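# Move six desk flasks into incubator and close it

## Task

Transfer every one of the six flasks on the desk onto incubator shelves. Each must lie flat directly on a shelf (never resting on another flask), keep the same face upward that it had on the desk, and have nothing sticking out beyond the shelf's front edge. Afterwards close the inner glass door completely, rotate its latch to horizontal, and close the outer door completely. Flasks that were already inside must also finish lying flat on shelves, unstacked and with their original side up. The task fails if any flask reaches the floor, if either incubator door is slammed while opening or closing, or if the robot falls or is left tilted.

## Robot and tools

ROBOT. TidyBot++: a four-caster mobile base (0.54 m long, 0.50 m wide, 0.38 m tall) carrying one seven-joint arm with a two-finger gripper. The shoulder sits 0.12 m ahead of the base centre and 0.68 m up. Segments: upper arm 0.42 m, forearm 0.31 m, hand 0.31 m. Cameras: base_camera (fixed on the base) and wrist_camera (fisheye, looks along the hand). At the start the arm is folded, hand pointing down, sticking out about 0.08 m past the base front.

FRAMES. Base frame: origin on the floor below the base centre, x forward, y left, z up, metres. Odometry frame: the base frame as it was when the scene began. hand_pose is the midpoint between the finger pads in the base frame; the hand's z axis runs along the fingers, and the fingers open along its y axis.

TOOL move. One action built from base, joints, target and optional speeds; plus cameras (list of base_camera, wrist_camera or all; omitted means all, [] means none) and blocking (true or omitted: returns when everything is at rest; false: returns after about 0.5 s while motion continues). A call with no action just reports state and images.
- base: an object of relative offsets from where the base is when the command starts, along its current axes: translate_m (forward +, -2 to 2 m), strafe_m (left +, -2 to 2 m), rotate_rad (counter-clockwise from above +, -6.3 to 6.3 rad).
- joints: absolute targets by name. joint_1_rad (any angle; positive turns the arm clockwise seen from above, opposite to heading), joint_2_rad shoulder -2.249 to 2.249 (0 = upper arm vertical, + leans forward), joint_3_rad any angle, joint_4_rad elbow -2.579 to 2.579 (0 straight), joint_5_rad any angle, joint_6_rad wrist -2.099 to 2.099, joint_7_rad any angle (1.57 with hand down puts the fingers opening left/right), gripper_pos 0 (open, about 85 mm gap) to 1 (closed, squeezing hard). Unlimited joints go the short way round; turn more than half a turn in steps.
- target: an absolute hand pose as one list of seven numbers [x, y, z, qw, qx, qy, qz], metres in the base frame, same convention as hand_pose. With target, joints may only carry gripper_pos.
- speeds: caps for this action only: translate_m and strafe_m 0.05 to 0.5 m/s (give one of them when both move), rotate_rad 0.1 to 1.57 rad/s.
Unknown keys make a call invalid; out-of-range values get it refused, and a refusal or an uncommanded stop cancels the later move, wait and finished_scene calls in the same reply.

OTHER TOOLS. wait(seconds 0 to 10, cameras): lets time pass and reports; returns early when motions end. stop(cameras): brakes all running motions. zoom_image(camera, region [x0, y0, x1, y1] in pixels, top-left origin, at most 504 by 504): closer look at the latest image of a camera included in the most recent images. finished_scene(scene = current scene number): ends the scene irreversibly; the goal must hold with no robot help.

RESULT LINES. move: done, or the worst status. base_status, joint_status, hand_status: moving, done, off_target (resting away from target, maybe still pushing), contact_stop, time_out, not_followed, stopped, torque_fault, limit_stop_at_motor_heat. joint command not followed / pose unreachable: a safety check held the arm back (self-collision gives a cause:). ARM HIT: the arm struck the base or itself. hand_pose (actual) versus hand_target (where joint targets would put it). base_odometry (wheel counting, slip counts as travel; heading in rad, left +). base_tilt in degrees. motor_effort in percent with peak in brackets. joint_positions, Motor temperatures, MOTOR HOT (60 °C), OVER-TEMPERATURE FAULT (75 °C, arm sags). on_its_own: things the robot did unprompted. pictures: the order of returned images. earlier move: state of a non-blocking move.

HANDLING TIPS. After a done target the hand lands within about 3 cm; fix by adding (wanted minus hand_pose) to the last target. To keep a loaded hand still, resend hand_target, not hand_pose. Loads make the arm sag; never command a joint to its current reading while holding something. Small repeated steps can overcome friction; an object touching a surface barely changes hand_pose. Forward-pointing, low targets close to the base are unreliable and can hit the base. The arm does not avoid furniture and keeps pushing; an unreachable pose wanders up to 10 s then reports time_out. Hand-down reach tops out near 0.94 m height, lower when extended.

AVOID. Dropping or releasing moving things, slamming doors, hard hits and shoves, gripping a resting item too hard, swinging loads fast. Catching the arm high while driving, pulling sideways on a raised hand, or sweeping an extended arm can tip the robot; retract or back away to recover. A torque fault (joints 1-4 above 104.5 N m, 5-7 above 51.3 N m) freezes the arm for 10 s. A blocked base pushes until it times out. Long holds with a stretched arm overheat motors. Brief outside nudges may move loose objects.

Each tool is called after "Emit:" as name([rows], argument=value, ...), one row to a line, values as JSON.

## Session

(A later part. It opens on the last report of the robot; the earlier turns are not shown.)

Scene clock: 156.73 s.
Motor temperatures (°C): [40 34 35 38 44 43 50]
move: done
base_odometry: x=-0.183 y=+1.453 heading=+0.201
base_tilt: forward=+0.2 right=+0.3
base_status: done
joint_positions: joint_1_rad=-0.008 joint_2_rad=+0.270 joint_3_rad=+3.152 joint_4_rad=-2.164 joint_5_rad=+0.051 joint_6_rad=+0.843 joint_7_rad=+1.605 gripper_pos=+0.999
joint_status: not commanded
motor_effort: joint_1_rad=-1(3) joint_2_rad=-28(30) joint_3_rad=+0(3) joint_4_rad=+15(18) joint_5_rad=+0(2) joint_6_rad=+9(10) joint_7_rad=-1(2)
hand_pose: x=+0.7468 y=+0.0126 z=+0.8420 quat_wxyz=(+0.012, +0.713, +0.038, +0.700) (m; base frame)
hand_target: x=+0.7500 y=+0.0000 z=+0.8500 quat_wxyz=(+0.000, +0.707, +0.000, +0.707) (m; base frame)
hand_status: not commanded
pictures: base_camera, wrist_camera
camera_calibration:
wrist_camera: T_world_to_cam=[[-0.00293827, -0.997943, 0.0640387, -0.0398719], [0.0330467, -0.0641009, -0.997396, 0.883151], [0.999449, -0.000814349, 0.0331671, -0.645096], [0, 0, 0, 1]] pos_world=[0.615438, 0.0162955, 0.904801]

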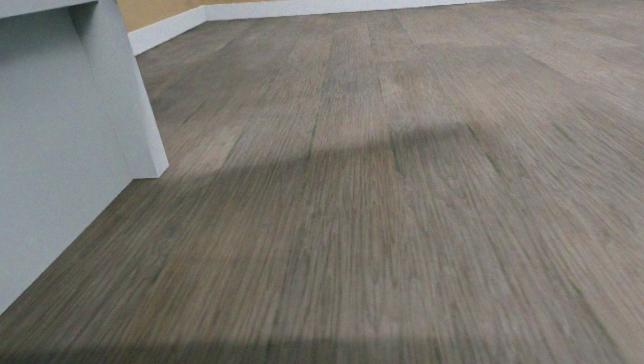

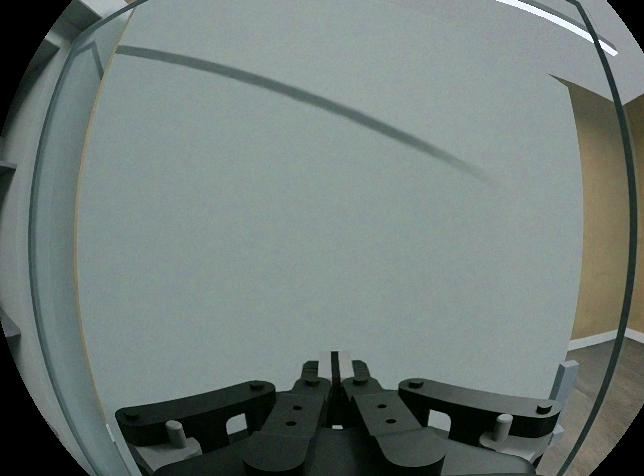

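Emit:
move(base={"translate_m": 0.12}, speeds={"translate_m": 0.1})

Scene clock: 158.50 s.
Motor temperatures (°C): [40 34 35 38 44 43 50]
move: done
base_odometry: x=-0.066 y=+1.477 heading=+0.201
base_tilt: forward=+0.2 right=+0.3
base_status: done
joint_positions: joint_1_rad=-0.008 joint_2_rad=+0.237 joint_3_rad=+3.152 joint_4_rad=-2.206 joint_5_rad=+0.051 joint_6_rad=+0.845 joint_7_rad=+1.605 gripper_pos=+0.999
joint_status: not commanded
motor_effort: joint_1_rad=+1(2) joint_2_rad=-18(29) joint_3_rad=+2(3) joint_4_rad=+25(35) joint_5_rad=-1(2) joint_6_rad=+8(9) joint_7_rad=-1(2)
hand_pose: x=+0.7311 y=+0.0126 z=+0.8410 quat_wxyz=(+0.011, +0.716, +0.038, +0.697) (m; base frame)
hand_target: x=+0.7500 y=+0.0000 z=+0.8500 quat_wxyz=(+0.000, +0.707, +0.000, +0.707) (m; base frame)
hand_status: not commanded
pictures: base_camera, wrist_camera
camera_calibration:
wrist_camera: T_world_to_cam=[[-0.00242345, -0.997969, 0.0636617, -0.0398838], [0.0251622, -0.0637026, -0.997652, 0.888594], [0.99968, -0.000815891, 0.0252654, -0.622908], [0, 0, 0, 1]] pos_world=[0.600253, 0.0162948, 0.904785]

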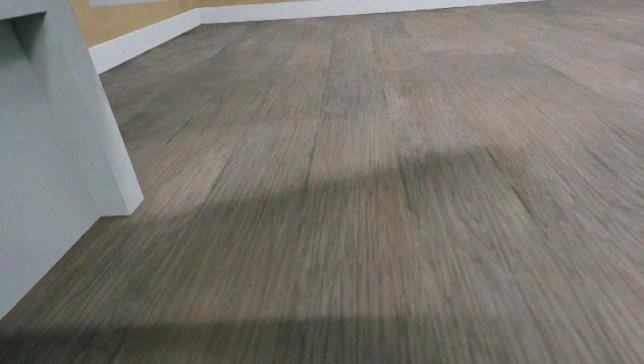

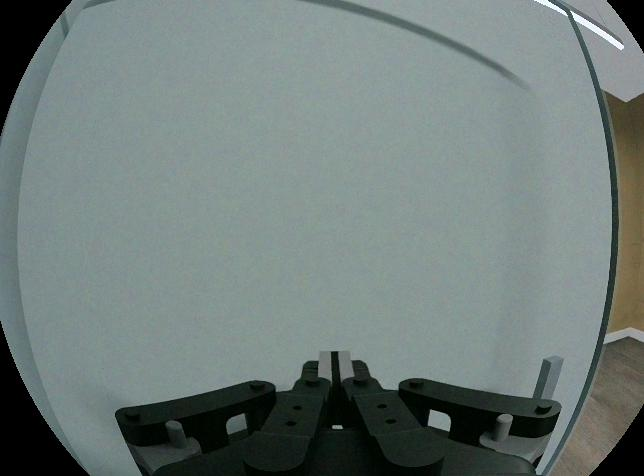

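Emit:
move(base={"translate_m": -0.3}, speeds={"translate_m": 0.2}, cameras=[])

Emit:
move(base={"strafe_m": -0.78}, cameras=[])

Emit:
move(base={"rotate_rad": 1.571}, joints={"gripper_pos": 0.0}, cameras=[])

Emit:
move(base={"strafe_m": -0.55})

Scene clock: 161.03 s.
Motor temperatures (°C): [40 34 35 38 44 43 50]
move: done
base_odometry: x=-0.360 y=+1.417 heading=+0.201
base_tilt: forward=+0.2 right=+0.3
base_status: done
joint_positions: joint_1_rad=-0.008 joint_2_rad=+0.272 joint_3_rad=+3.152 joint_4_rad=-2.161 joint_5_rad=+0.051 joint_6_rad=+0.845 joint_7_rad=+1.605 gripper_pos=+0.999
joint_status: not commanded
motor_effort: joint_1_rad=+0(1) joint_2_rad=-28(31) joint_3_rad=+0(2) joint_4_rad=+16(25) joint_5_rad=+0(1) joint_6_rad=+9(10) joint_7_rad=-1(1)
hand_pose: x=+0.7478 y=+0.0127 z=+0.8429 quat_wxyz=(+0.012, +0.712, +0.038, +0.701) (m; base frame)
hand_target: x=+0.7500 y=+0.0000 z=+0.8500 quat_wxyz=(+0.000, +0.707, +0.000, +0.707) (m; base frame)
hand_status: not commanded
pictures: none
No camera images: "cameras" was empty.

Scene clock: 163.93 s.
Motor temperatures (°C): [40 34 35 38 44 43 50]
move: done
base_odometry: x=-0.205 y=+0.652 heading=+0.201
base_tilt: forward=+0.2 right=+0.3
base_status: done
joint_positions: joint_1_rad=-0.008 joint_2_rad=+0.272 joint_3_rad=+3.152 joint_4_rad=-2.161 joint_5_rad=+0.051 joint_6_rad=+0.845 joint_7_rad=+1.605 gripper_pos=+0.999
joint_status: not commanded
motor_effort: joint_1_rad=+0(3) joint_2_rad=-28(28) joint_3_rad=+0(3) joint_4_rad=+15(16) joint_5_rad=+0(1) joint_6_rad=+9(9) joint_7_rad=-1(1)
hand_pose: x=+0.7478 y=+0.0127 z=+0.8429 quat_wxyz=(+0.012, +0.712, +0.038, +0.701) (m; base frame)
hand_target: x=+0.7500 y=+0.0000 z=+0.8500 quat_wxyz=(+0.000, +0.707, +0.000, +0.707) (m; base frame)
hand_status: not commanded
pictures: none
No camera images: "cameras" was empty.

Scene clock: 166.23 s.
Motor temperatures (°C): [40 34 35 38 44 43 50]
move: done
base_odometry: x=-0.205 y=+0.653 heading=+1.772
base_tilt: forward=+0.2 right=+0.3
base_status: done
joint_positions: joint_1_rad=-0.015 joint_2_rad=+0.272 joint_3_rad=+3.152 joint_4_rad=-2.161 joint_5_rad=+0.051 joint_6_rad=+0.845 joint_7_rad=+1.605 gripper_pos=+0.000
joint_status: all done
motor_effort: joint_1_rad=+0(3) joint_2_rad=-28(30) joint_3_rad=+0(3) joint_4_rad=+16(16) joint_5_rad=+1(2) joint_6_rad=+9(10) joint_7_rad=-1(1)
hand_pose: x=+0.7477 y=+0.0174 z=+0.8429 quat_wxyz=(+0.009, +0.712, +0.041, +0.701) (m; base frame)
hand_target: x=+0.7500 y=+0.0000 z=+0.8500 quat_wxyz=(+0.000, +0.707, +0.000, +0.707) (m; base frame)
hand_status: not commanded
pictures: none
No camera images: "cameras" was empty.

Scene clock: 168.67 s.
Motor temperatures (°C): [40 34 35 38 44 43 50]
move: done
base_odometry: x=+0.334 y=+0.762 heading=+1.772
base_tilt: forward=+0.2 right=+0.3
base_status: done
joint_positions: joint_1_rad=-0.011 joint_2_rad=+0.272 joint_3_rad=+3.152 joint_4_rad=-2.161 joint_5_rad=+0.051 joint_6_rad=+0.845 joint_7_rad=+1.605 gripper_pos=+0.000
joint_status: not commanded
motor_effort: joint_1_rad=+0(2) joint_2_rad=-28(28) joint_3_rad=+0(2) joint_4_rad=+16(16) joint_5_rad=+1(1) joint_6_rad=+9(9) joint_7_rad=-1(2)
hand_pose: x=+0.7477 y=+0.0143 z=+0.8429 quat_wxyz=(+0.011, +0.712, +0.039, +0.701) (m; base frame)
hand_target: x=+0.7500 y=+0.0000 z=+0.8500 quat_wxyz=(+0.000, +0.707, +0.000, +0.707) (m; base frame)
hand_status: not commanded
pictures: base_camera, wrist_camera
camera_calibration:
wrist_camera: T_world_to_cam=[[-0.000424023, -0.997955, 0.0639193, -0.0399404], [0.0361156, -0.0638928, -0.997303, 0.881745], [0.999348, 0.0018856, 0.0360688, -0.648412], [0, 0, 0, 1]] pos_world=[0.616127, 0.0177011, 0.905307]

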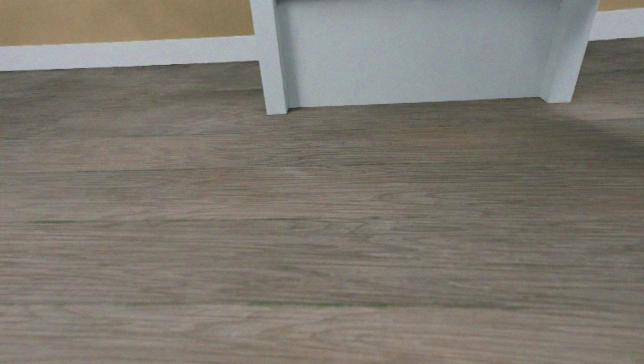

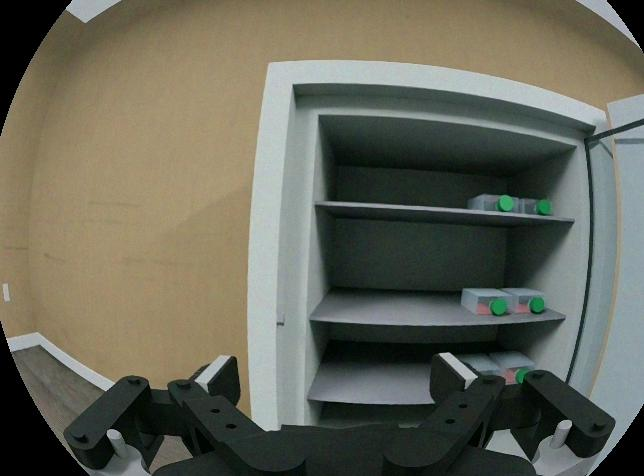

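Emit:
move(base={"translate_m": -0.667, "strafe_m": 0.829}, cameras=[])

Emit:
move(base={"rotate_rad": 1.533}, joints={"joint_1_rad": 0, "joint_2_rad": -0.3, "joint_3_rad": 3.14, "joint_4_rad": -1.7, "joint_5_rad": 0, "joint_6_rad": -0.55, "joint_7_rad": 1.57})

Scene clock: 173.27 s.
Motor temperatures (°C): [40 34 35 38 44 43 50]
move: done
base_odometry: x=-0.344 y=-0.057 heading=+1.772
base_tilt: forward=+0.2 right=+0.3
base_status: done
joint_positions: joint_1_rad=-0.010 joint_2_rad=+0.272 joint_3_rad=+3.152 joint_4_rad=-2.161 joint_5_rad=+0.051 joint_6_rad=+0.845 joint_7_rad=+1.605 gripper_pos=+0.000
joint_status: not commanded
motor_effort: joint_1_rad=+0(3) joint_2_rad=-28(31) joint_3_rad=+1(2) joint_4_rad=+16(16) joint_5_rad=+0(1) joint_6_rad=+9(9) joint_7_rad=-1(2)
hand_pose: x=+0.7478 y=+0.0140 z=+0.8428 quat_wxyz=(+0.011, +0.712, +0.039, +0.701) (m; base frame)
hand_target: x=+0.7500 y=+0.0000 z=+0.8500 quat_wxyz=(+0.000, +0.707, +0.000, +0.707) (m; base frame)
hand_status: not commanded
pictures: none
No camera images: "cameras" was empty.

Scene clock: 175.63 s.
Motor temperatures (°C): [40 34 35 38 44 43 50]
move: done
base_odometry: x=-0.344 y=-0.057 heading=-2.978
base_tilt: forward=+0.2 right=+0.3
base_status: done
joint_positions: joint_1_rad=-0.008 joint_2_rad=-0.286 joint_3_rad=+3.141 joint_4_rad=-1.723 joint_5_rad=+0.051 joint_6_rad=-0.501 joint_7_rad=+1.605 gripper_pos=+0.000
joint_status: all done
motor_effort: joint_1_rad=+0(4) joint_2_rad=-13(30) joint_3_rad=+0(4) joint_4_rad=+20(21) joint_5_rad=+0(2) joint_6_rad=+8(10) joint_7_rad=-1(2)
hand_pose: x=+0.6022 y=-0.0022 z=+1.0158 quat_wxyz=(+0.030, +0.824, +0.029, +0.566) (m; base frame)
hand_target: x=+0.5936 y=+0.0022 z=+1.0220 quat_wxyz=(+0.000, +0.828, +0.000, +0.561) (m; base frame)
hand_status: not commanded
pictures: base_camera, wrist_camera
camera_calibration:
wrist_camera: T_world_to_cam=[[-0.0267465, -0.995529, 0.0905905, -0.0788484], [-0.310284, -0.077879, -0.947448, 1.21632], [0.950267, -0.0534497, -0.306814, -0.131492], [0, 0, 0, 1]] pos_world=[0.50025, 0.00920203, 1.1192]

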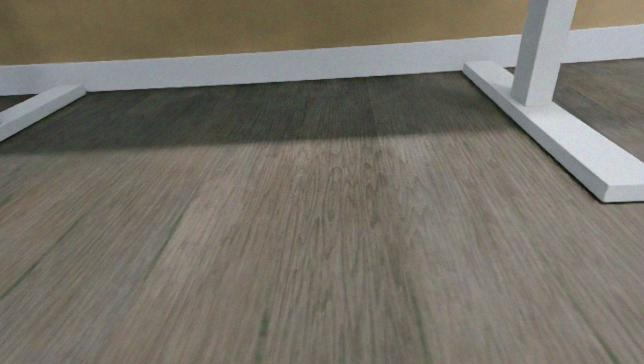

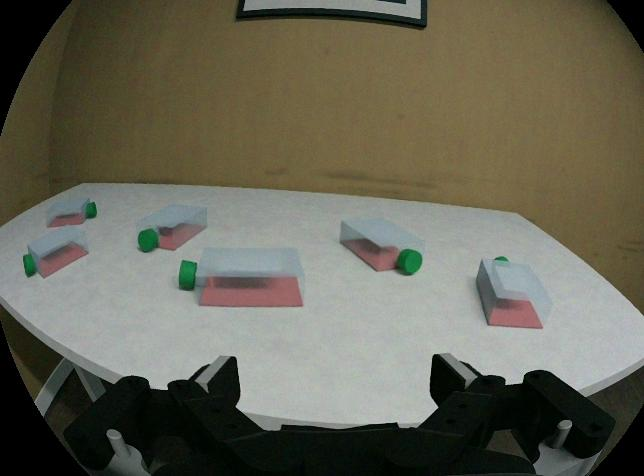

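Emit:
move(base={"translate_m": -0.085, "strafe_m": 0.641}, cameras=[])

Emit:
move(base={"rotate_rad": -0.28}, target=[0.70, 0.0, 1.0, 0, 0.866, 0, 0.5])

Scene clock: 180.43 s.
Motor temperatures (°C): [40 34 35 38 44 43 50]
move: done
base_odometry: x=-0.156 y=-0.676 heading=-2.978
base_tilt: forward=+0.2 right=+0.3
base_status: done
joint_positions: joint_1_rad=-0.008 joint_2_rad=-0.286 joint_3_rad=+3.141 joint_4_rad=-1.723 joint_5_rad=+0.051 joint_6_rad=-0.504 joint_7_rad=+1.605 gripper_pos=+0.000
joint_status: not commanded
motor_effort: joint_1_rad=+0(1) joint_2_rad=-12(13) joint_3_rad=+1(3) joint_4_rad=+20(22) joint_5_rad=+0(2) joint_6_rad=+8(9) joint_7_rad=-1(2)
hand_pose: x=+0.6019 y=-0.0023 z=+1.0150 quat_wxyz=(+0.030, +0.824, +0.029, +0.564) (m; base frame)
hand_target: x=+0.5936 y=+0.0022 z=+1.0220 quat_wxyz=(+0.000, +0.828, +0.000, +0.561) (m; base frame)
hand_status: not commanded
pictures: none
No camera images: "cameras" was empty.

Scene clock: 182.10 s.
Motor temperatures (°C): [40 34 35 38 44 43 50]
move: done
base_odometry: x=-0.156 y=-0.676 heading=+3.026
base_tilt: forward=+0.2 right=+0.3
base_status: done
joint_positions: joint_1_rad=-0.009 joint_2_rad=-0.007 joint_3_rad=+3.151 joint_4_rad=-1.426 joint_5_rad=+0.050 joint_6_rad=-0.646 joint_7_rad=+1.605 gripper_pos=+0.000
joint_status: not commanded
motor_effort: joint_1_rad=+0(2) joint_2_rad=-23(25) joint_3_rad=+1(3) joint_4_rad=+20(22) joint_5_rad=+1(2) joint_6_rad=+8(9) joint_7_rad=-1(2)
hand_pose: x=+0.7008 y=-0.0087 z=+1.0026 quat_wxyz=(+0.032, +0.858, +0.024, +0.512) (m; base frame)
hand_target: x=+0.7000 y=+0.0000 z=+1.0000 quat_wxyz=(+0.000, +0.866, +0.000, +0.500) (m; base frame)
hand_status: done (0.009 m and 4.9 deg from the pose sent, 0.099 m and 10.0 deg at the start)
pictures: base_camera, wrist_camera
camera_calibration:
wrist_camera: T_world_to_cam=[[-0.0315968, -0.995177, 0.0928629, -0.0803226], [-0.428763, -0.0704307, -0.900668, 1.27011], [0.902865, -0.0682743, -0.424469, -0.0785838], [0, 0, 0, 1]] pos_world=[0.612988, 0.00415415, 1.11805]

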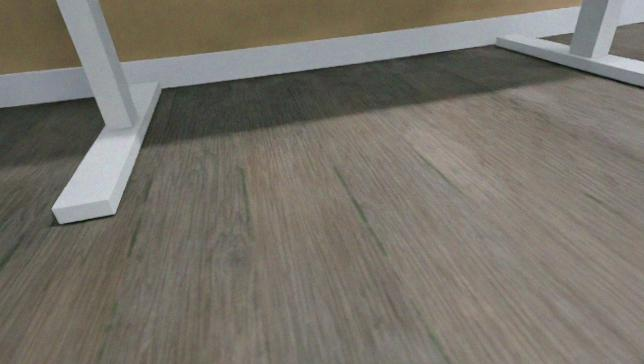

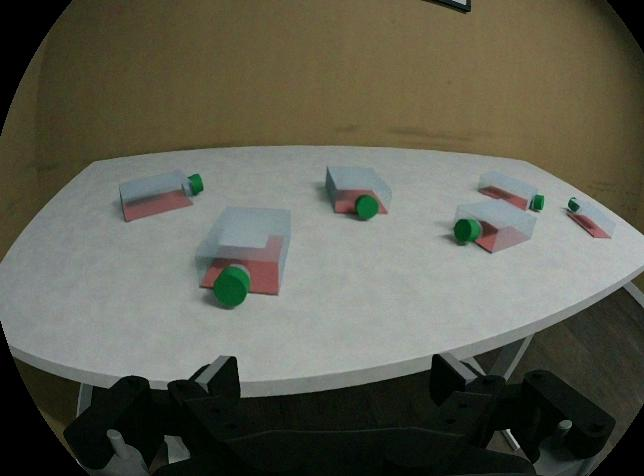

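Emit:
move(base={"strafe_m": 0.078}, target=[0.70, 0.01, 0.965, 0, 0.866, 0, 0.5])

Emit:
zoom_image(camera="wrist_camera", region=[220, 150, 460, 330])

Scene clock: 183.63 s.
Motor temperatures (°C): [40 34 35 38 44 43 50]
move: done
base_odometry: x=-0.165 y=-0.754 heading=+3.025
base_tilt: forward=+0.2 right=+0.3
base_status: done
joint_positions: joint_1_rad=-0.023 joint_2_rad=-0.007 joint_3_rad=+3.151 joint_4_rad=-1.504 joint_5_rad=+0.050 joint_6_rad=-0.611 joint_7_rad=+1.568 gripper_pos=+0.000
joint_status: not commanded
motor_effort: joint_1_rad=-1(3) joint_2_rad=-23(24) joint_3_rad=+0(2) joint_4_rad=+20(22) joint_5_rad=+1(1) joint_6_rad=+8(8) joint_7_rad=+0(1)
hand_pose: x=+0.6971 y=+0.0002 z=+0.9669 quat_wxyz=(+0.019, +0.869, +0.015, +0.494) (m; base frame)
hand_target: x=+0.7000 y=+0.0100 z=+0.9650 quat_wxyz=(+0.000, +0.866, +0.000, +0.500) (m; base frame)
hand_status: done (0.010 m and 2.9 deg from the pose sent, 0.042 m and 4.9 deg at the start)
pictures: base_camera, wrist_camera
camera_calibration:
wrist_camera: T_world_to_cam=[[-0.0301373, -0.997574, 0.0627453, -0.0401453], [-0.466322, -0.0414913, -0.883642, 1.24666], [0.884102, -0.05589, -0.46394, -0.038437], [0, 0, 0, 1]] pos_world=[0.614117, 0.0095294, 1.08629]

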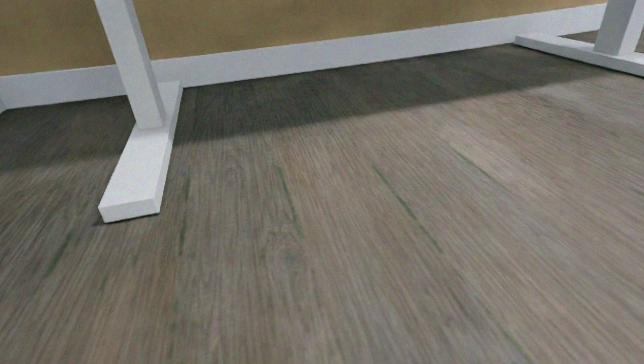

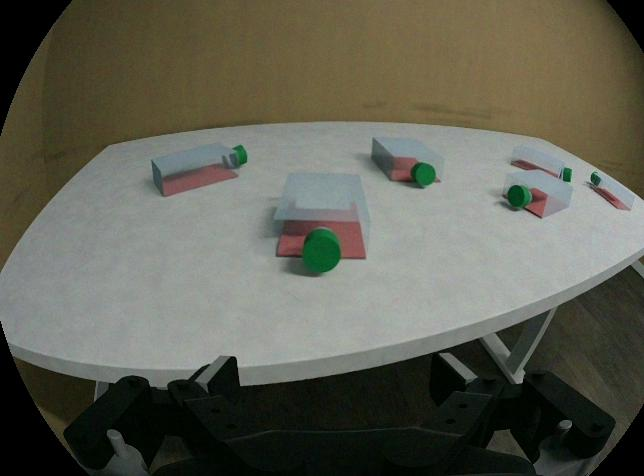

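Scaled by 2.100.

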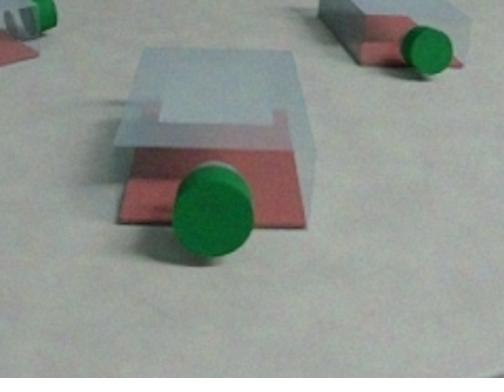

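Emit:
move(base={"translate_m": 0.08, "strafe_m": 0.006}, speeds={"translate_m": 0.15})

Emit:
zoom_image(camera="wrist_camera", region=[200, 180, 480, 460])

Scene clock: 185.37 s.
Motor temperatures (°C): [40 34 35 38 44 43 50]
move: done
base_odometry: x=-0.246 y=-0.751 heading=+3.025
base_tilt: forward=+0.2 right=+0.3
base_status: done
joint_positions: joint_1_rad=-0.023 joint_2_rad=-0.007 joint_3_rad=+3.151 joint_4_rad=-1.504 joint_5_rad=+0.050 joint_6_rad=-0.611 joint_7_rad=+1.568 gripper_pos=+0.000
joint_status: not commanded
motor_effort: joint_1_rad=+0(1) joint_2_rad=-22(26) joint_3_rad=+0(1) joint_4_rad=+20(21) joint_5_rad=+1(1) joint_6_rad=+7(8) joint_7_rad=-1(1)
hand_pose: x=+0.6972 y=+0.0002 z=+0.9668 quat_wxyz=(+0.019, +0.869, +0.015, +0.494) (m; base frame)
hand_target: x=+0.7000 y=+0.0100 z=+0.9650 quat_wxyz=(+0.000, +0.866, +0.000, +0.500) (m; base frame)
hand_status: not commanded
pictures: base_camera, wrist_camera
camera_calibration:
wrist_camera: T_world_to_cam=[[-0.0301373, -0.997574, 0.0627453, -0.040136], [-0.466322, -0.0414913, -0.883642, 1.24662], [0.884102, -0.05589, -0.46394, -0.0385718], [0, 0, 0, 1]] pos_world=[0.614217, 0.0095294, 1.08619]

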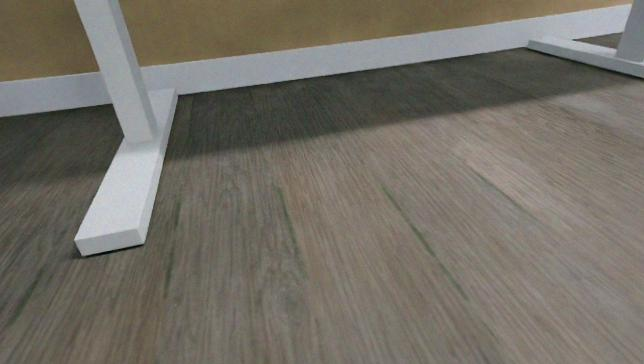

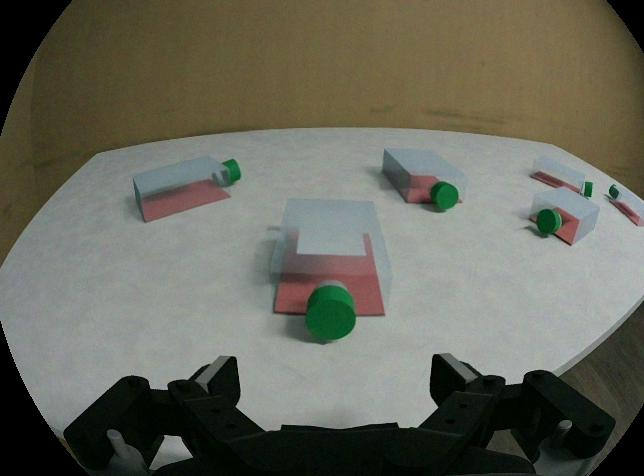

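Scaled by 1.800.

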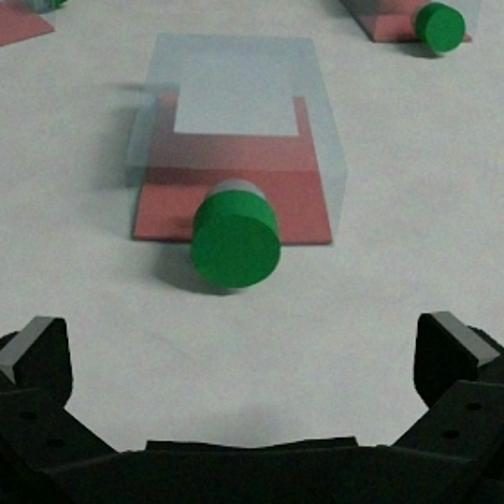

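Emit:
move(target=[0.70, 0.01, 0.945, 0, 0.866, 0, 0.5], cameras=["wrist_camera"])

Emit:
move(target=[0.70, 0.01, 0.935, 0, 0.866, 0, 0.5], cameras=["wrist_camera"])

Scene clock: 186.93 s.
Motor temperatures (°C): [40 34 35 38 44 43 50]
move: done
base_odometry: x=-0.246 y=-0.751 heading=+3.025
base_tilt: forward=+0.2 right=+0.3
base_status: not commanded
joint_positions: joint_1_rad=-0.023 joint_2_rad=-0.007 joint_3_rad=+3.151 joint_4_rad=-1.566 joint_5_rad=+0.050 joint_6_rad=-0.553 joint_7_rad=+1.562 gripper_pos=+0.000
joint_status: not commanded
motor_effort: joint_1_rad=+0(1) joint_2_rad=-23(24) joint_3_rad=+0(1) joint_4_rad=+20(22) joint_5_rad=+1(1) joint_6_rad=+8(8) joint_7_rad=-1(2)
hand_pose: x=+0.6973 y=+0.0009 z=+0.9460 quat_wxyz=(+0.017, +0.870, +0.014, +0.492) (m; base frame)
hand_target: x=+0.7000 y=+0.0100 z=+0.9450 quat_wxyz=(+0.000, +0.866, +0.000, +0.500) (m; base frame)
hand_status: done (0.010 m and 2.7 deg from the pose sent, 0.024 m and 2.9 deg at the start)
pictures: wrist_camera
camera_calibration:
wrist_camera: T_world_to_cam=[[-0.0296688, -0.997842, 0.0585803, -0.0344835], [-0.470227, -0.0377828, -0.881736, 1.22926], [0.882047, -0.0537061, -0.468091, -0.0429814], [0, 0, 0, 1]] pos_world=[0.614919, 0.00972747, 1.06578]

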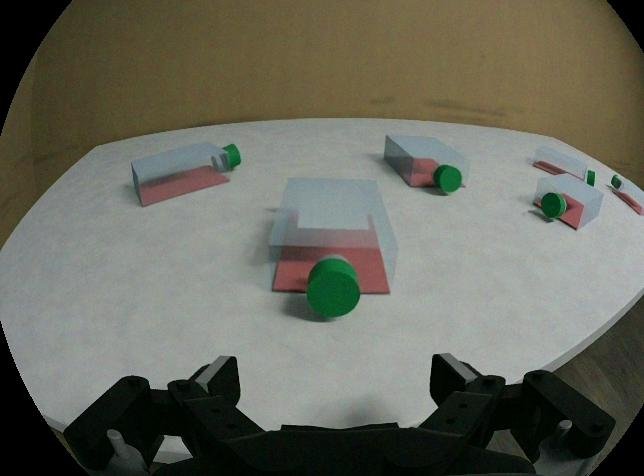

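Scene clock: 187.60 s.
Motor temperatures (°C): [40 34 35 38 44 43 50]
move: done
base_odometry: x=-0.246 y=-0.751 heading=+3.025
base_tilt: forward=+0.2 right=+0.3
base_status: not commanded
joint_positions: joint_1_rad=-0.023 joint_2_rad=-0.007 joint_3_rad=+3.151 joint_4_rad=-1.596 joint_5_rad=+0.050 joint_6_rad=-0.520 joint_7_rad=+1.559 gripper_pos=+0.000
joint_status: not commanded
motor_effort: joint_1_rad=+0(1) joint_2_rad=-23(24) joint_3_rad=+0(1) joint_4_rad=+20(22) joint_5_rad=+0(1) joint_6_rad=+7(8) joint_7_rad=-1(1)
hand_pose: x=+0.6978 y=+0.0014 z=+0.9375 quat_wxyz=(+0.015, +0.869, +0.014, +0.494) (m; base frame)
hand_target: x=+0.7000 y=+0.0100 z=+0.9350 quat_wxyz=(+0.000, +0.866, +0.000, +0.500) (m; base frame)
hand_status: done (0.009 m and 2.5 deg from the pose sent, 0.014 m and 2.7 deg at the start)
pictures: wrist_camera
camera_calibration:
wrist_camera: T_world_to_cam=[[-0.0299043, -0.998014, 0.0554395, -0.0304018], [-0.467073, -0.0350843, -0.883523, 1.22149], [0.883713, -0.0523154, -0.465096, -0.0513788], [0, 0, 0, 1]] pos_world=[0.615017, 0.00982558, 1.057]

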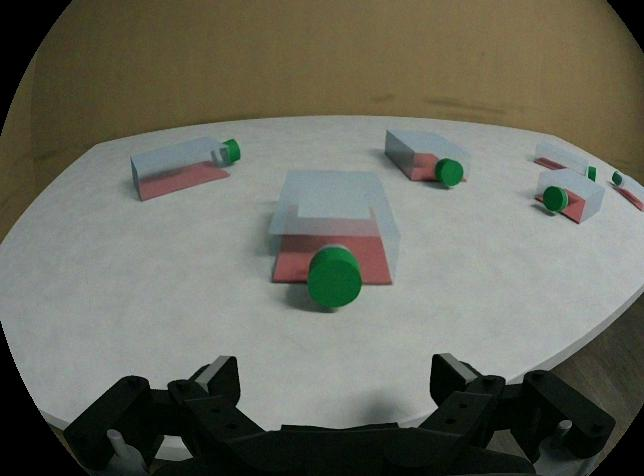

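Emit:
move(base={"translate_m": 0.072}, speeds={"translate_m": 0.1}, cameras=["wrist_camera"])

Emit:
zoom_image(camera="wrist_camera", region=[200, 200, 460, 440])

Scene clock: 189.07 s.
Motor temperatures (°C): [40 34 35 38 44 43 50]
move: done
base_odometry: x=-0.317 y=-0.742 heading=+3.025
base_tilt: forward=+0.3 right=+0.3
base_status: done
joint_positions: joint_1_rad=-0.023 joint_2_rad=-0.007 joint_3_rad=+3.151 joint_4_rad=-1.596 joint_5_rad=+0.050 joint_6_rad=-0.519 joint_7_rad=+1.559 gripper_pos=+0.000
joint_status: not commanded
motor_effort: joint_1_rad=+0(1) joint_2_rad=-22(26) joint_3_rad=+0(1) joint_4_rad=+20(21) joint_5_rad=+0(1) joint_6_rad=+8(8) joint_7_rad=-1(2)
hand_pose: x=+0.6980 y=+0.0014 z=+0.9373 quat_wxyz=(+0.015, +0.869, +0.014, +0.494) (m; base frame)
hand_target: x=+0.7000 y=+0.0100 z=+0.9350 quat_wxyz=(+0.000, +0.866, +0.000, +0.500) (m; base frame)
hand_status: not commanded
pictures: wrist_camera
camera_calibration:
wrist_camera: T_world_to_cam=[[-0.0299548, -0.998018, 0.0553448, -0.0302593], [-0.46707, -0.034977, -0.883528, 1.22149], [0.883713, -0.0523158, -0.465097, -0.0516011], [0, 0, 0, 1]] pos_world=[0.615217, 0.00982537, 1.0569]

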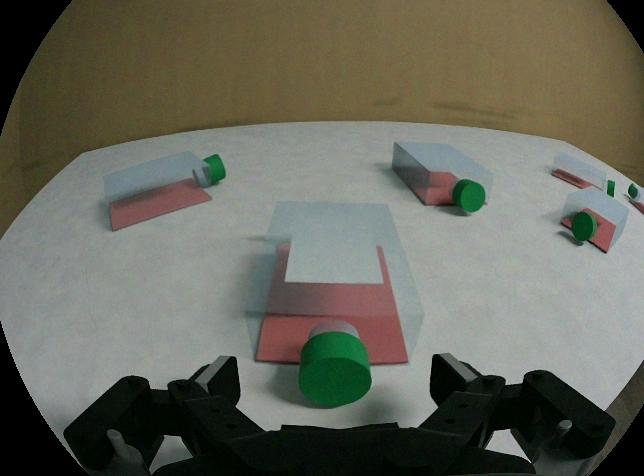

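Scaled by 1.938.

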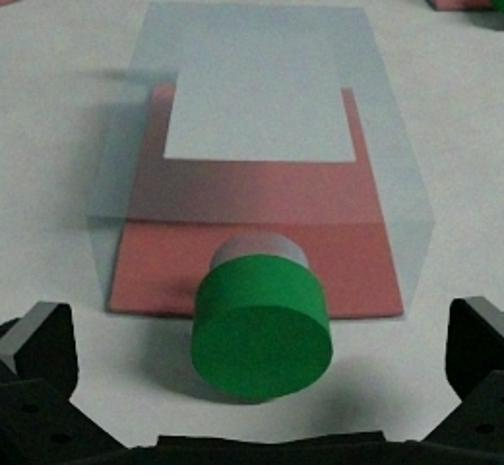

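Emit:
move(base={"translate_m": 0.009}, speeds={"translate_m": 0.1}, cameras=[])

Emit:
move(joints={"gripper_pos": 0.75})

Emit:
zoom_image(camera="wrist_camera", region=[200, 200, 460, 440])

Scene clock: 190.00 s.
Motor temperatures (°C): [40 34 35 38 44 43 50]
move: done
base_odometry: x=-0.327 y=-0.741 heading=+3.025
base_tilt: forward=+0.2 right=+0.3
base_status: done
joint_positions: joint_1_rad=-0.023 joint_2_rad=-0.005 joint_3_rad=+3.151 joint_4_rad=-1.596 joint_5_rad=+0.050 joint_6_rad=-0.518 joint_7_rad=+1.559 gripper_pos=+0.000
joint_status: not commanded
motor_effort: joint_1_rad=+0(1) joint_2_rad=-23(28) joint_3_rad=+0(1) joint_4_rad=+20(22) joint_5_rad=+0(1) joint_6_rad=+8(8) joint_7_rad=-1(1)
hand_pose: x=+0.6986 y=+0.0014 z=+0.9363 quat_wxyz=(+0.015, +0.870, +0.014, +0.493) (m; base frame)
hand_target: x=+0.7000 y=+0.0100 z=+0.9350 quat_wxyz=(+0.000, +0.866, +0.000, +0.500) (m; base frame)
hand_status: not commanded
pictures: none
No camera images: "cameras" was empty.

Scene clock: 190.97 s.
Motor temperatures (°C): [40 34 35 38 44 43 50]
move: off_target
base_odometry: x=-0.327 y=-0.741 heading=+3.025
base_tilt: forward=+0.2 right=+0.3
base_status: not commanded
joint_positions: joint_1_rad=-0.023 joint_2_rad=-0.005 joint_3_rad=+3.151 joint_4_rad=-1.596 joint_5_rad=+0.050 joint_6_rad=-0.517 joint_7_rad=+1.559 gripper_pos=+0.684
joint_status: gripper_pos off_target (ended at +0.684, target +0.750)
motor_effort: joint_1_rad=-1(1) joint_2_rad=-23(23) joint_3_rad=+0(1) joint_4_rad=+20(21) joint_5_rad=+1(1) joint_6_rad=+8(8) joint_7_rad=-1(2)
hand_pose: x=+0.6988 y=+0.0014 z=+0.9366 quat_wxyz=(+0.015, +0.869, +0.014, +0.494) (m; base frame)
hand_target: x=+0.7000 y=+0.0100 z=+0.9350 quat_wxyz=(+0.000, +0.866, +0.000, +0.500) (m; base frame)
hand_status: not commanded
pictures: base_camera, wrist_camera
camera_calibration:
wrist_camera: T_world_to_cam=[[-0.0298466, -0.998023, 0.0553127, -0.0302235], [-0.467384, -0.0349805, -0.883362, 1.22118], [0.88355, -0.0522176, -0.465416, -0.0522438], [0, 0, 0, 1]] pos_world=[0.616017, 0.0098256, 1.0561]

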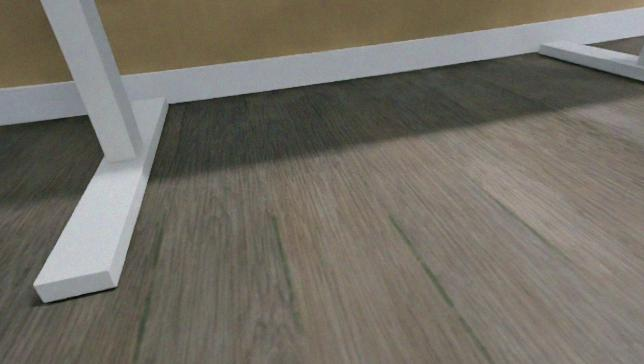

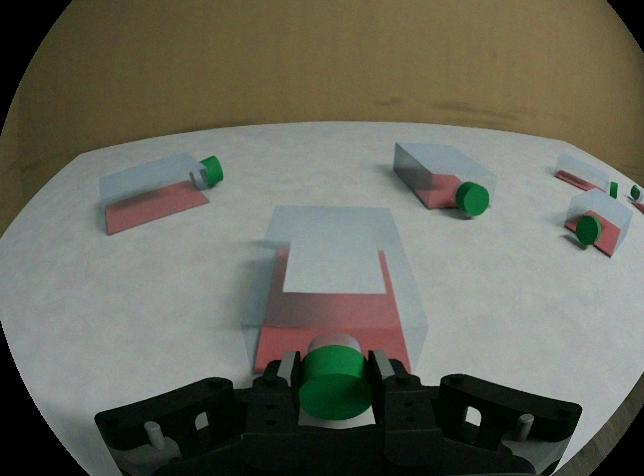

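Scaled by 1.938.

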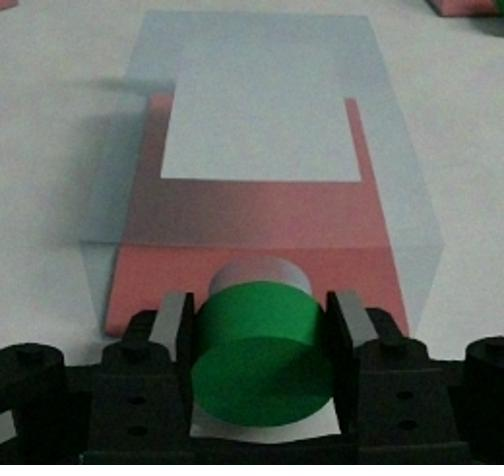

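Emit:
move(joints={"gripper_pos": 0.85}, cameras=[])

Emit:
move(target=[0.70, 0.01, 0.985, 0, 0.866, 0, 0.5])

Scene clock: 191.63 s.
Motor temperatures (°C): [40 34 35 38 44 43 50]
move: off_target
base_odometry: x=-0.327 y=-0.741 heading=+3.025
base_tilt: forward=+0.2 right=+0.3
base_status: not commanded
joint_positions: joint_1_rad=-0.023 joint_2_rad=-0.005 joint_3_rad=+3.151 joint_4_rad=-1.596 joint_5_rad=+0.050 joint_6_rad=-0.517 joint_7_rad=+1.559 gripper_pos=+0.684
joint_status: gripper_pos off_target (ended at +0.684, target +0.850)
motor_effort: joint_1_rad=+0(1) joint_2_rad=-22(23) joint_3_rad=+1(1) joint_4_rad=+20(21) joint_5_rad=+0(1) joint_6_rad=+7(8) joint_7_rad=-1(1)
hand_pose: x=+0.6988 y=+0.0014 z=+0.9366 quat_wxyz=(+0.015, +0.869, +0.014, +0.494) (m; base frame)
hand_target: x=+0.7000 y=+0.0100 z=+0.9350 quat_wxyz=(+0.000, +0.866, +0.000, +0.500) (m; base frame)
hand_status: not commanded
pictures: none
No camera images: "cameras" was empty.

Scene clock: 192.73 s.
Motor temperatures (°C): [40 34 35 38 44 43 50]
move: done
base_odometry: x=-0.327 y=-0.741 heading=+3.025
base_tilt: forward=+0.2 right=+0.3
base_status: not commanded
joint_positions: joint_1_rad=-0.023 joint_2_rad=-0.005 joint_3_rad=+3.151 joint_4_rad=-1.476 joint_5_rad=+0.050 joint_6_rad=-0.603 joint_7_rad=+1.559 gripper_pos=+0.684
joint_status: not commanded
motor_effort: joint_1_rad=+0(1) joint_2_rad=-24(25) joint_3_rad=+0(1) joint_4_rad=+22(22) joint_5_rad=+0(1) joint_6_rad=+8(9) joint_7_rad=-1(1)
hand_pose: x=+0.7026 y=+0.0004 z=+0.9839 quat_wxyz=(+0.016, +0.861, +0.011, +0.509) (m; base frame)
hand_target: x=+0.7000 y=+0.0100 z=+0.9850 quat_wxyz=(+0.000, +0.866, +0.000, +0.500) (m; base frame)
hand_status: done (0.010 m and 2.6 deg from the pose sent, 0.049 m and 2.5 deg at the start)
pictures: base_camera, wrist_camera
camera_calibration:
wrist_camera: T_world_to_cam=[[-0.036123, -0.997915, 0.053484, -0.0276209], [-0.436414, -0.0323938, -0.899163, 1.25857], [0.899021, -0.0558216, -0.434334, -0.0751317], [0, 0, 0, 1]] pos_world=[0.615803, 0.0090124, 1.1005]

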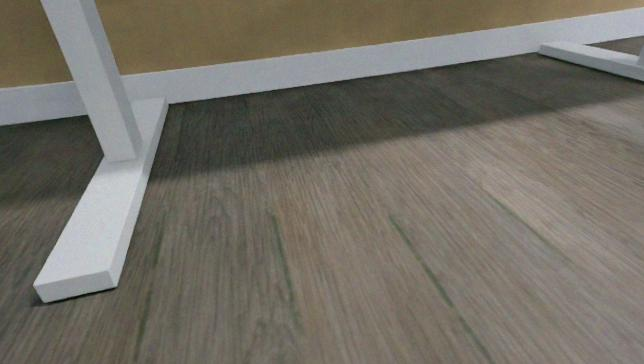

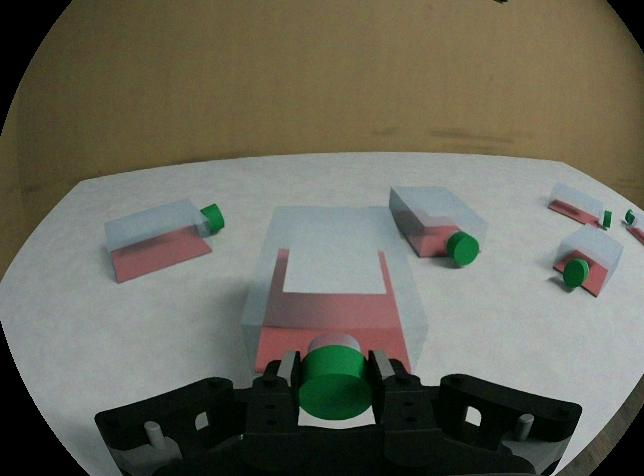

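Emit:
move(base={"translate_m": -0.4}, target=[0.70, 0.01, 1.0, 0, 0.866, 0, 0.5], speeds={"translate_m": 0.25}, cameras=[])

Emit:
move(base={"rotate_rad": -1.254}, speeds={"rotate_rad": 0.7}, cameras=["wrist_camera"])

Emit:
move(base={"translate_m": 1.538, "strafe_m": -0.618}, speeds={"translate_m": 0.35})

Scene clock: 195.70 s.
Motor temperatures (°C): [40 34 35 38 44 43 50]
move: done
base_odometry: x=+0.071 y=-0.788 heading=+3.026
base_tilt: forward=+0.2 right=+0.3
base_status: done
joint_positions: joint_1_rad=-0.023 joint_2_rad=+0.007 joint_3_rad=+3.151 joint_4_rad=-1.424 joint_5_rad=+0.050 joint_6_rad=-0.655 joint_7_rad=+1.559 gripper_pos=+0.684
joint_status: not commanded
motor_effort: joint_1_rad=-1(3) joint_2_rad=-25(28) joint_3_rad=+0(2) joint_4_rad=+21(23) joint_5_rad=+1(2) joint_6_rad=+9(9) joint_7_rad=-1(1)
hand_pose: x=+0.7041 y=-0.0001 z=+0.9934 quat_wxyz=(+0.017, +0.864, +0.010, +0.504) (m; base frame)
hand_target: x=+0.7000 y=+0.0100 z=+1.0000 quat_wxyz=(+0.000, +0.866, +0.000, +0.500) (m; base frame)
hand_status: done (0.013 m and 2.3 deg from the pose sent, 0.019 m and 2.6 deg at the start)
pictures: none
No camera images: "cameras" was empty.

Scene clock: 198.23 s.
Motor temperatures (°C): [40 34 35 38 44 43 50]
move: done
base_odometry: x=+0.071 y=-0.788 heading=+1.772
base_tilt: forward=+0.2 right=+0.3
base_status: done
joint_positions: joint_1_rad=-0.030 joint_2_rad=+0.007 joint_3_rad=+3.151 joint_4_rad=-1.424 joint_5_rad=+0.050 joint_6_rad=-0.655 joint_7_rad=+1.559 gripper_pos=+0.684
joint_status: not commanded
motor_effort: joint_1_rad=+0(3) joint_2_rad=-24(25) joint_3_rad=+1(3) joint_4_rad=+21(22) joint_5_rad=+1(2) joint_6_rad=+8(9) joint_7_rad=-1(2)
hand_pose: x=+0.7040 y=+0.0037 z=+0.9934 quat_wxyz=(+0.015, +0.864, +0.013, +0.504) (m; base frame)
hand_target: x=+0.7000 y=+0.0100 z=+1.0000 quat_wxyz=(+0.000, +0.866, +0.000, +0.500) (m; base frame)
hand_status: not commanded
pictures: wrist_camera
camera_calibration:
wrist_camera: T_world_to_cam=[[-0.0313503, -0.998053, 0.053928, -0.0285209], [-0.446712, -0.034275, -0.894021, 1.26993], [0.894128, -0.0521182, -0.444767, -0.0582723], [0, 0, 0, 1]] pos_world=[0.618503, 0.0120245, 1.11097]

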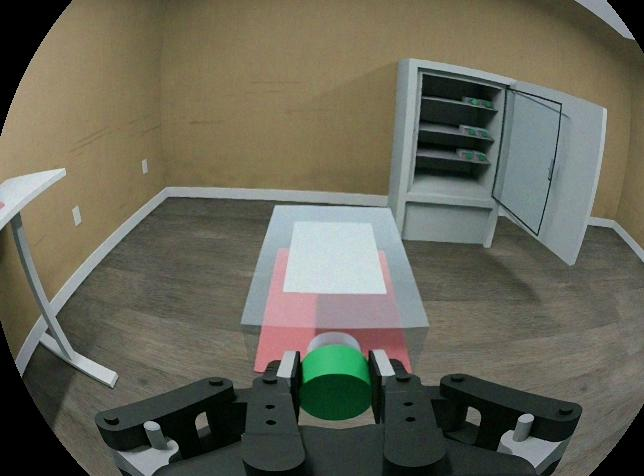

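Scene clock: 204.00 s.
Motor temperatures (°C): [40 34 35 38 44 43 50]
move: done
base_odometry: x=+0.369 y=+0.843 heading=+1.772
base_tilt: forward=+0.2 right=+0.4
base_status: done
joint_positions: joint_1_rad=-0.030 joint_2_rad=+0.007 joint_3_rad=+3.151 joint_4_rad=-1.424 joint_5_rad=+0.050 joint_6_rad=-0.656 joint_7_rad=+1.559 gripper_pos=+0.684
joint_status: not commanded
motor_effort: joint_1_rad=+0(1) joint_2_rad=-24(27) joint_3_rad=+0(2) joint_4_rad=+21(22) joint_5_rad=+1(1) joint_6_rad=+8(9) joint_7_rad=-1(2)
hand_pose: x=+0.7041 y=+0.0037 z=+0.9930 quat_wxyz=(+0.015, +0.864, +0.013, +0.503) (m; base frame)
hand_target: x=+0.7000 y=+0.0100 z=+1.0000 quat_wxyz=(+0.000, +0.866, +0.000, +0.500) (m; base frame)
hand_status: not commanded
pictures: base_camera, wrist_camera
camera_calibration:
wrist_camera: T_world_to_cam=[[-0.0312998, -0.998052, 0.0539604, -0.028571], [-0.447512, -0.0342799, -0.893621, 1.26989], [0.89373, -0.0521181, -0.445568, -0.0574062], [0, 0, 0, 1]] pos_world=[0.618704, 0.0120245, 1.11076]

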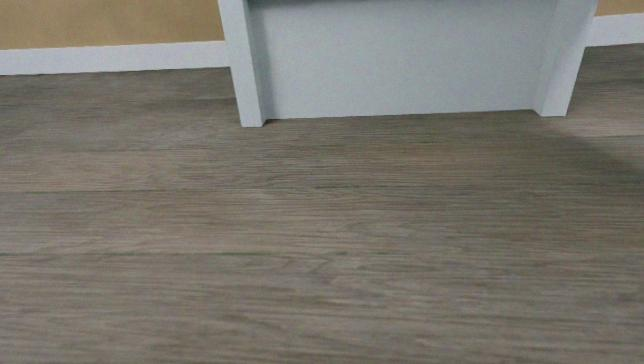

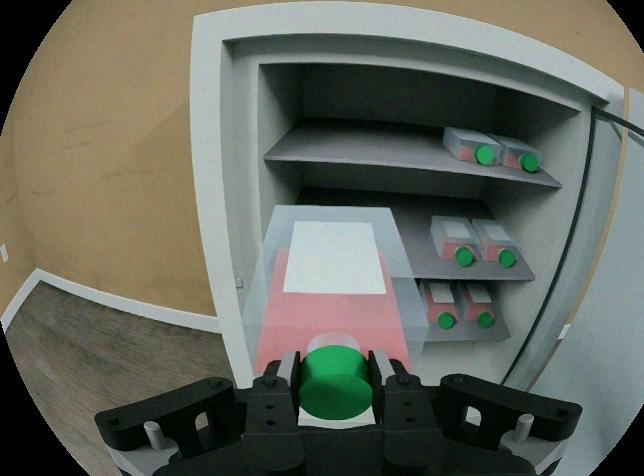

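Emit:
move(base={"strafe_m": -0.074}, target=[0.70, 0.01, 0.80, 0, 0.866, 0, 0.5], cameras=["wrist_camera"])

Emit:
move(base={"translate_m": 0.25}, speeds={"translate_m": 0.2})

Scene clock: 206.57 s.
Motor temperatures (°C): [40 34 35 38 44 43 50]
move: done
base_odometry: x=+0.441 y=+0.858 heading=+1.772
base_tilt: forward=+0.2 right=+0.3
base_status: done
joint_positions: joint_1_rad=-0.207 joint_2_rad=+0.058 joint_3_rad=+3.329 joint_4_rad=-1.961 joint_5_rad=+0.050 joint_6_rad=-0.085 joint_7_rad=+1.516 gripper_pos=+0.684
joint_status: not commanded
motor_effort: joint_1_rad=+0(2) joint_2_rad=-24(26) joint_3_rad=+1(3) joint_4_rad=+20(22) joint_5_rad=+0(1) joint_6_rad=+8(9) joint_7_rad=-1(2)
hand_pose: x=+0.6966 y=+0.0128 z=+0.8075 quat_wxyz=(+0.001, +0.868, +0.008, +0.496) (m; base frame)
hand_target: x=+0.7000 y=+0.0100 z=+0.8000 quat_wxyz=(+0.000, +0.866, +0.000, +0.500) (m; base frame)
hand_status: done (0.009 m and 1.0 deg from the pose sent, 0.193 m and 2.4 deg at the start)
pictures: wrist_camera
camera_calibration:
wrist_camera: T_world_to_cam=[[-0.0252141, -0.999396, 0.0238997, 0.0103213], [-0.46293, -0.00951675, -0.886344, 1.10547], [0.886036, -0.0334123, -0.462411, -0.114203], [0, 0, 0, 1]] pos_world=[0.613205, 0.0170198, 0.926773]

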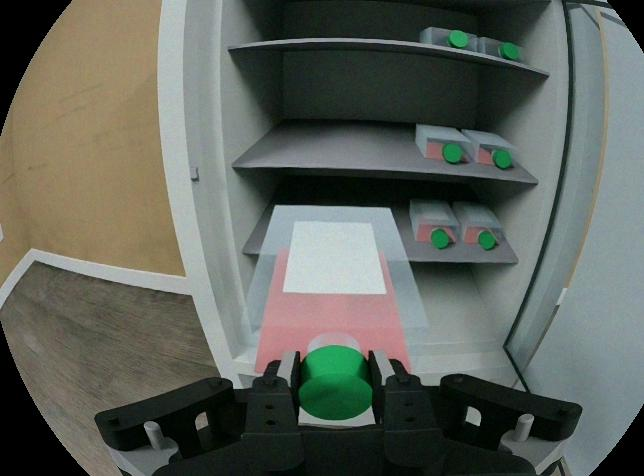

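Scene clock: 208.57 s.
Motor temperatures (°C): [40 34 35 38 44 43 50]
move: done
base_odometry: x=+0.391 y=+1.103 heading=+1.772
base_tilt: forward=+0.2 right=+0.3
base_status: done
joint_positions: joint_1_rad=-0.208 joint_2_rad=+0.064 joint_3_rad=+3.330 joint_4_rad=-1.963 joint_5_rad=+0.050 joint_6_rad=-0.081 joint_7_rad=+1.515 gripper_pos=+0.684
joint_status: not commanded
motor_effort: joint_1_rad=+0(1) joint_2_rad=-24(26) joint_3_rad=+1(1) joint_4_rad=+19(21) joint_5_rad=+0(1) joint_6_rad=+8(9) joint_7_rad=-1(1)
hand_pose: x=+0.6974 y=+0.0130 z=+0.8041 quat_wxyz=(+0.001, +0.869, +0.008, +0.494) (m; base frame)
hand_target: x=+0.7000 y=+0.0100 z=+0.8000 quat_wxyz=(+0.000, +0.866, +0.000, +0.500) (m; base frame)
hand_status: not commanded
pictures: base_camera, wrist_camera
camera_calibration:
wrist_camera: T_world_to_cam=[[-0.0251531, -0.999376, 0.0247946, 0.00996426], [-0.466156, -0.0102155, -0.884643, 1.10375], [0.884345, -0.0338097, -0.465609, -0.112783], [0, 0, 0, 1]] pos_world=[0.614507, 0.0174202, 0.923661]

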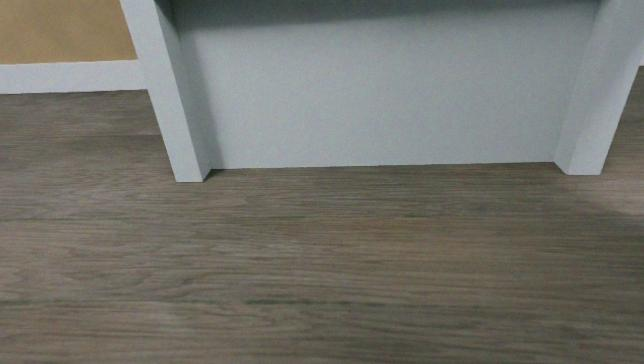

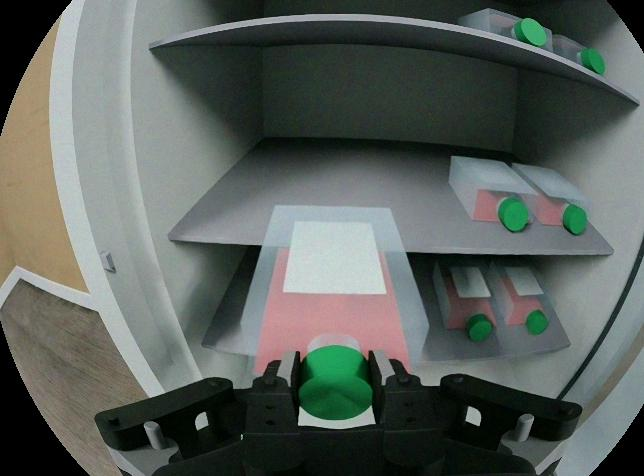

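Emit:
move(base={"strafe_m": -0.06}, speeds={"strafe_m": 0.2}, cameras=[])

Emit:
move(base={"translate_m": 0.215}, speeds={"translate_m": 0.12})

Scene clock: 210.00 s.
Motor temperatures (°C): [40 34 35 38 44 43 50]
move: done
base_odometry: x=+0.450 y=+1.115 heading=+1.772
base_tilt: forward=+0.2 right=+0.3
base_status: done
joint_positions: joint_1_rad=-0.216 joint_2_rad=+0.064 joint_3_rad=+3.341 joint_4_rad=-1.963 joint_5_rad=+0.050 joint_6_rad=-0.081 joint_7_rad=+1.515 gripper_pos=+0.684
joint_status: not commanded
motor_effort: joint_1_rad=+0(2) joint_2_rad=-24(25) joint_3_rad=+1(3) joint_4_rad=+18(20) joint_5_rad=+1(1) joint_6_rad=+8(9) joint_7_rad=-1(2)
hand_pose: x=+0.6976 y=+0.0113 z=+0.8041 quat_wxyz=(+0.002, +0.869, +0.007, +0.495) (m; base frame)
hand_target: x=+0.7000 y=+0.0100 z=+0.8000 quat_wxyz=(+0.000, +0.866, +0.000, +0.500) (m; base frame)
hand_status: not commanded
pictures: none
No camera images: "cameras" was empty.

Scene clock: 212.40 s.
Motor temperatures (°C): [40 34 35 38 44 43 50]
move: done
base_odometry: x=+0.407 y=+1.326 heading=+1.772
base_tilt: forward=+0.2 right=+0.3
base_status: done
joint_positions: joint_1_rad=-0.216 joint_2_rad=+0.067 joint_3_rad=+3.341 joint_4_rad=-1.965 joint_5_rad=+0.050 joint_6_rad=-0.079 joint_7_rad=+1.515 gripper_pos=+0.684
joint_status: not commanded
motor_effort: joint_1_rad=+0(1) joint_2_rad=-24(26) joint_3_rad=+1(1) joint_4_rad=+19(21) joint_5_rad=+0(1) joint_6_rad=+8(9) joint_7_rad=-1(2)
hand_pose: x=+0.6977 y=+0.0113 z=+0.8025 quat_wxyz=(+0.002, +0.870, +0.007, +0.494) (m; base frame)
hand_target: x=+0.7000 y=+0.0100 z=+0.8000 quat_wxyz=(+0.000, +0.866, +0.000, +0.500) (m; base frame)
hand_status: not commanded
pictures: base_camera, wrist_camera
camera_calibration:
wrist_camera: T_world_to_cam=[[-0.0284343, -0.999262, 0.0258277, 0.0097645], [-0.467837, -0.00953003, -0.883764, 1.10302], [0.883357, -0.0372124, -0.467221, -0.111736], [0, 0, 0, 1]] pos_world=[0.615015, 0.0161112, 0.922354]

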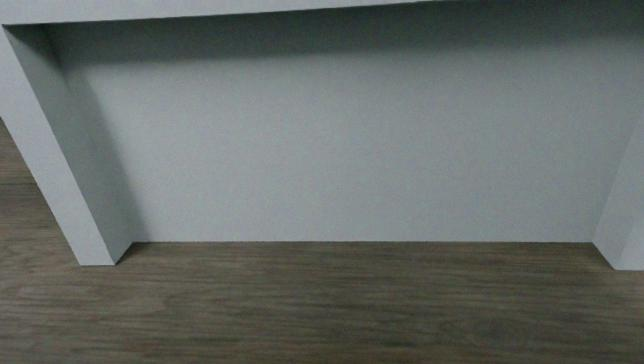

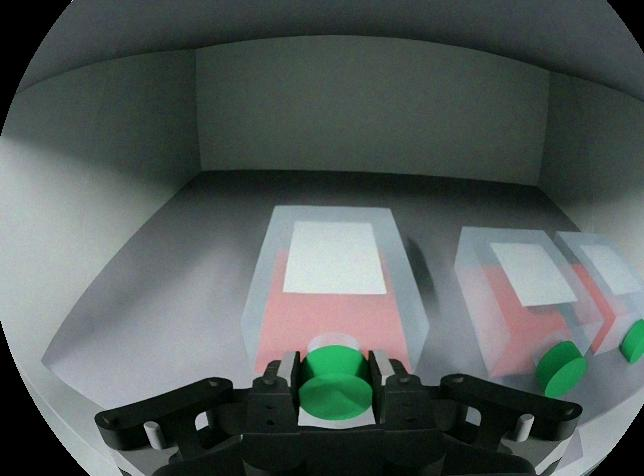

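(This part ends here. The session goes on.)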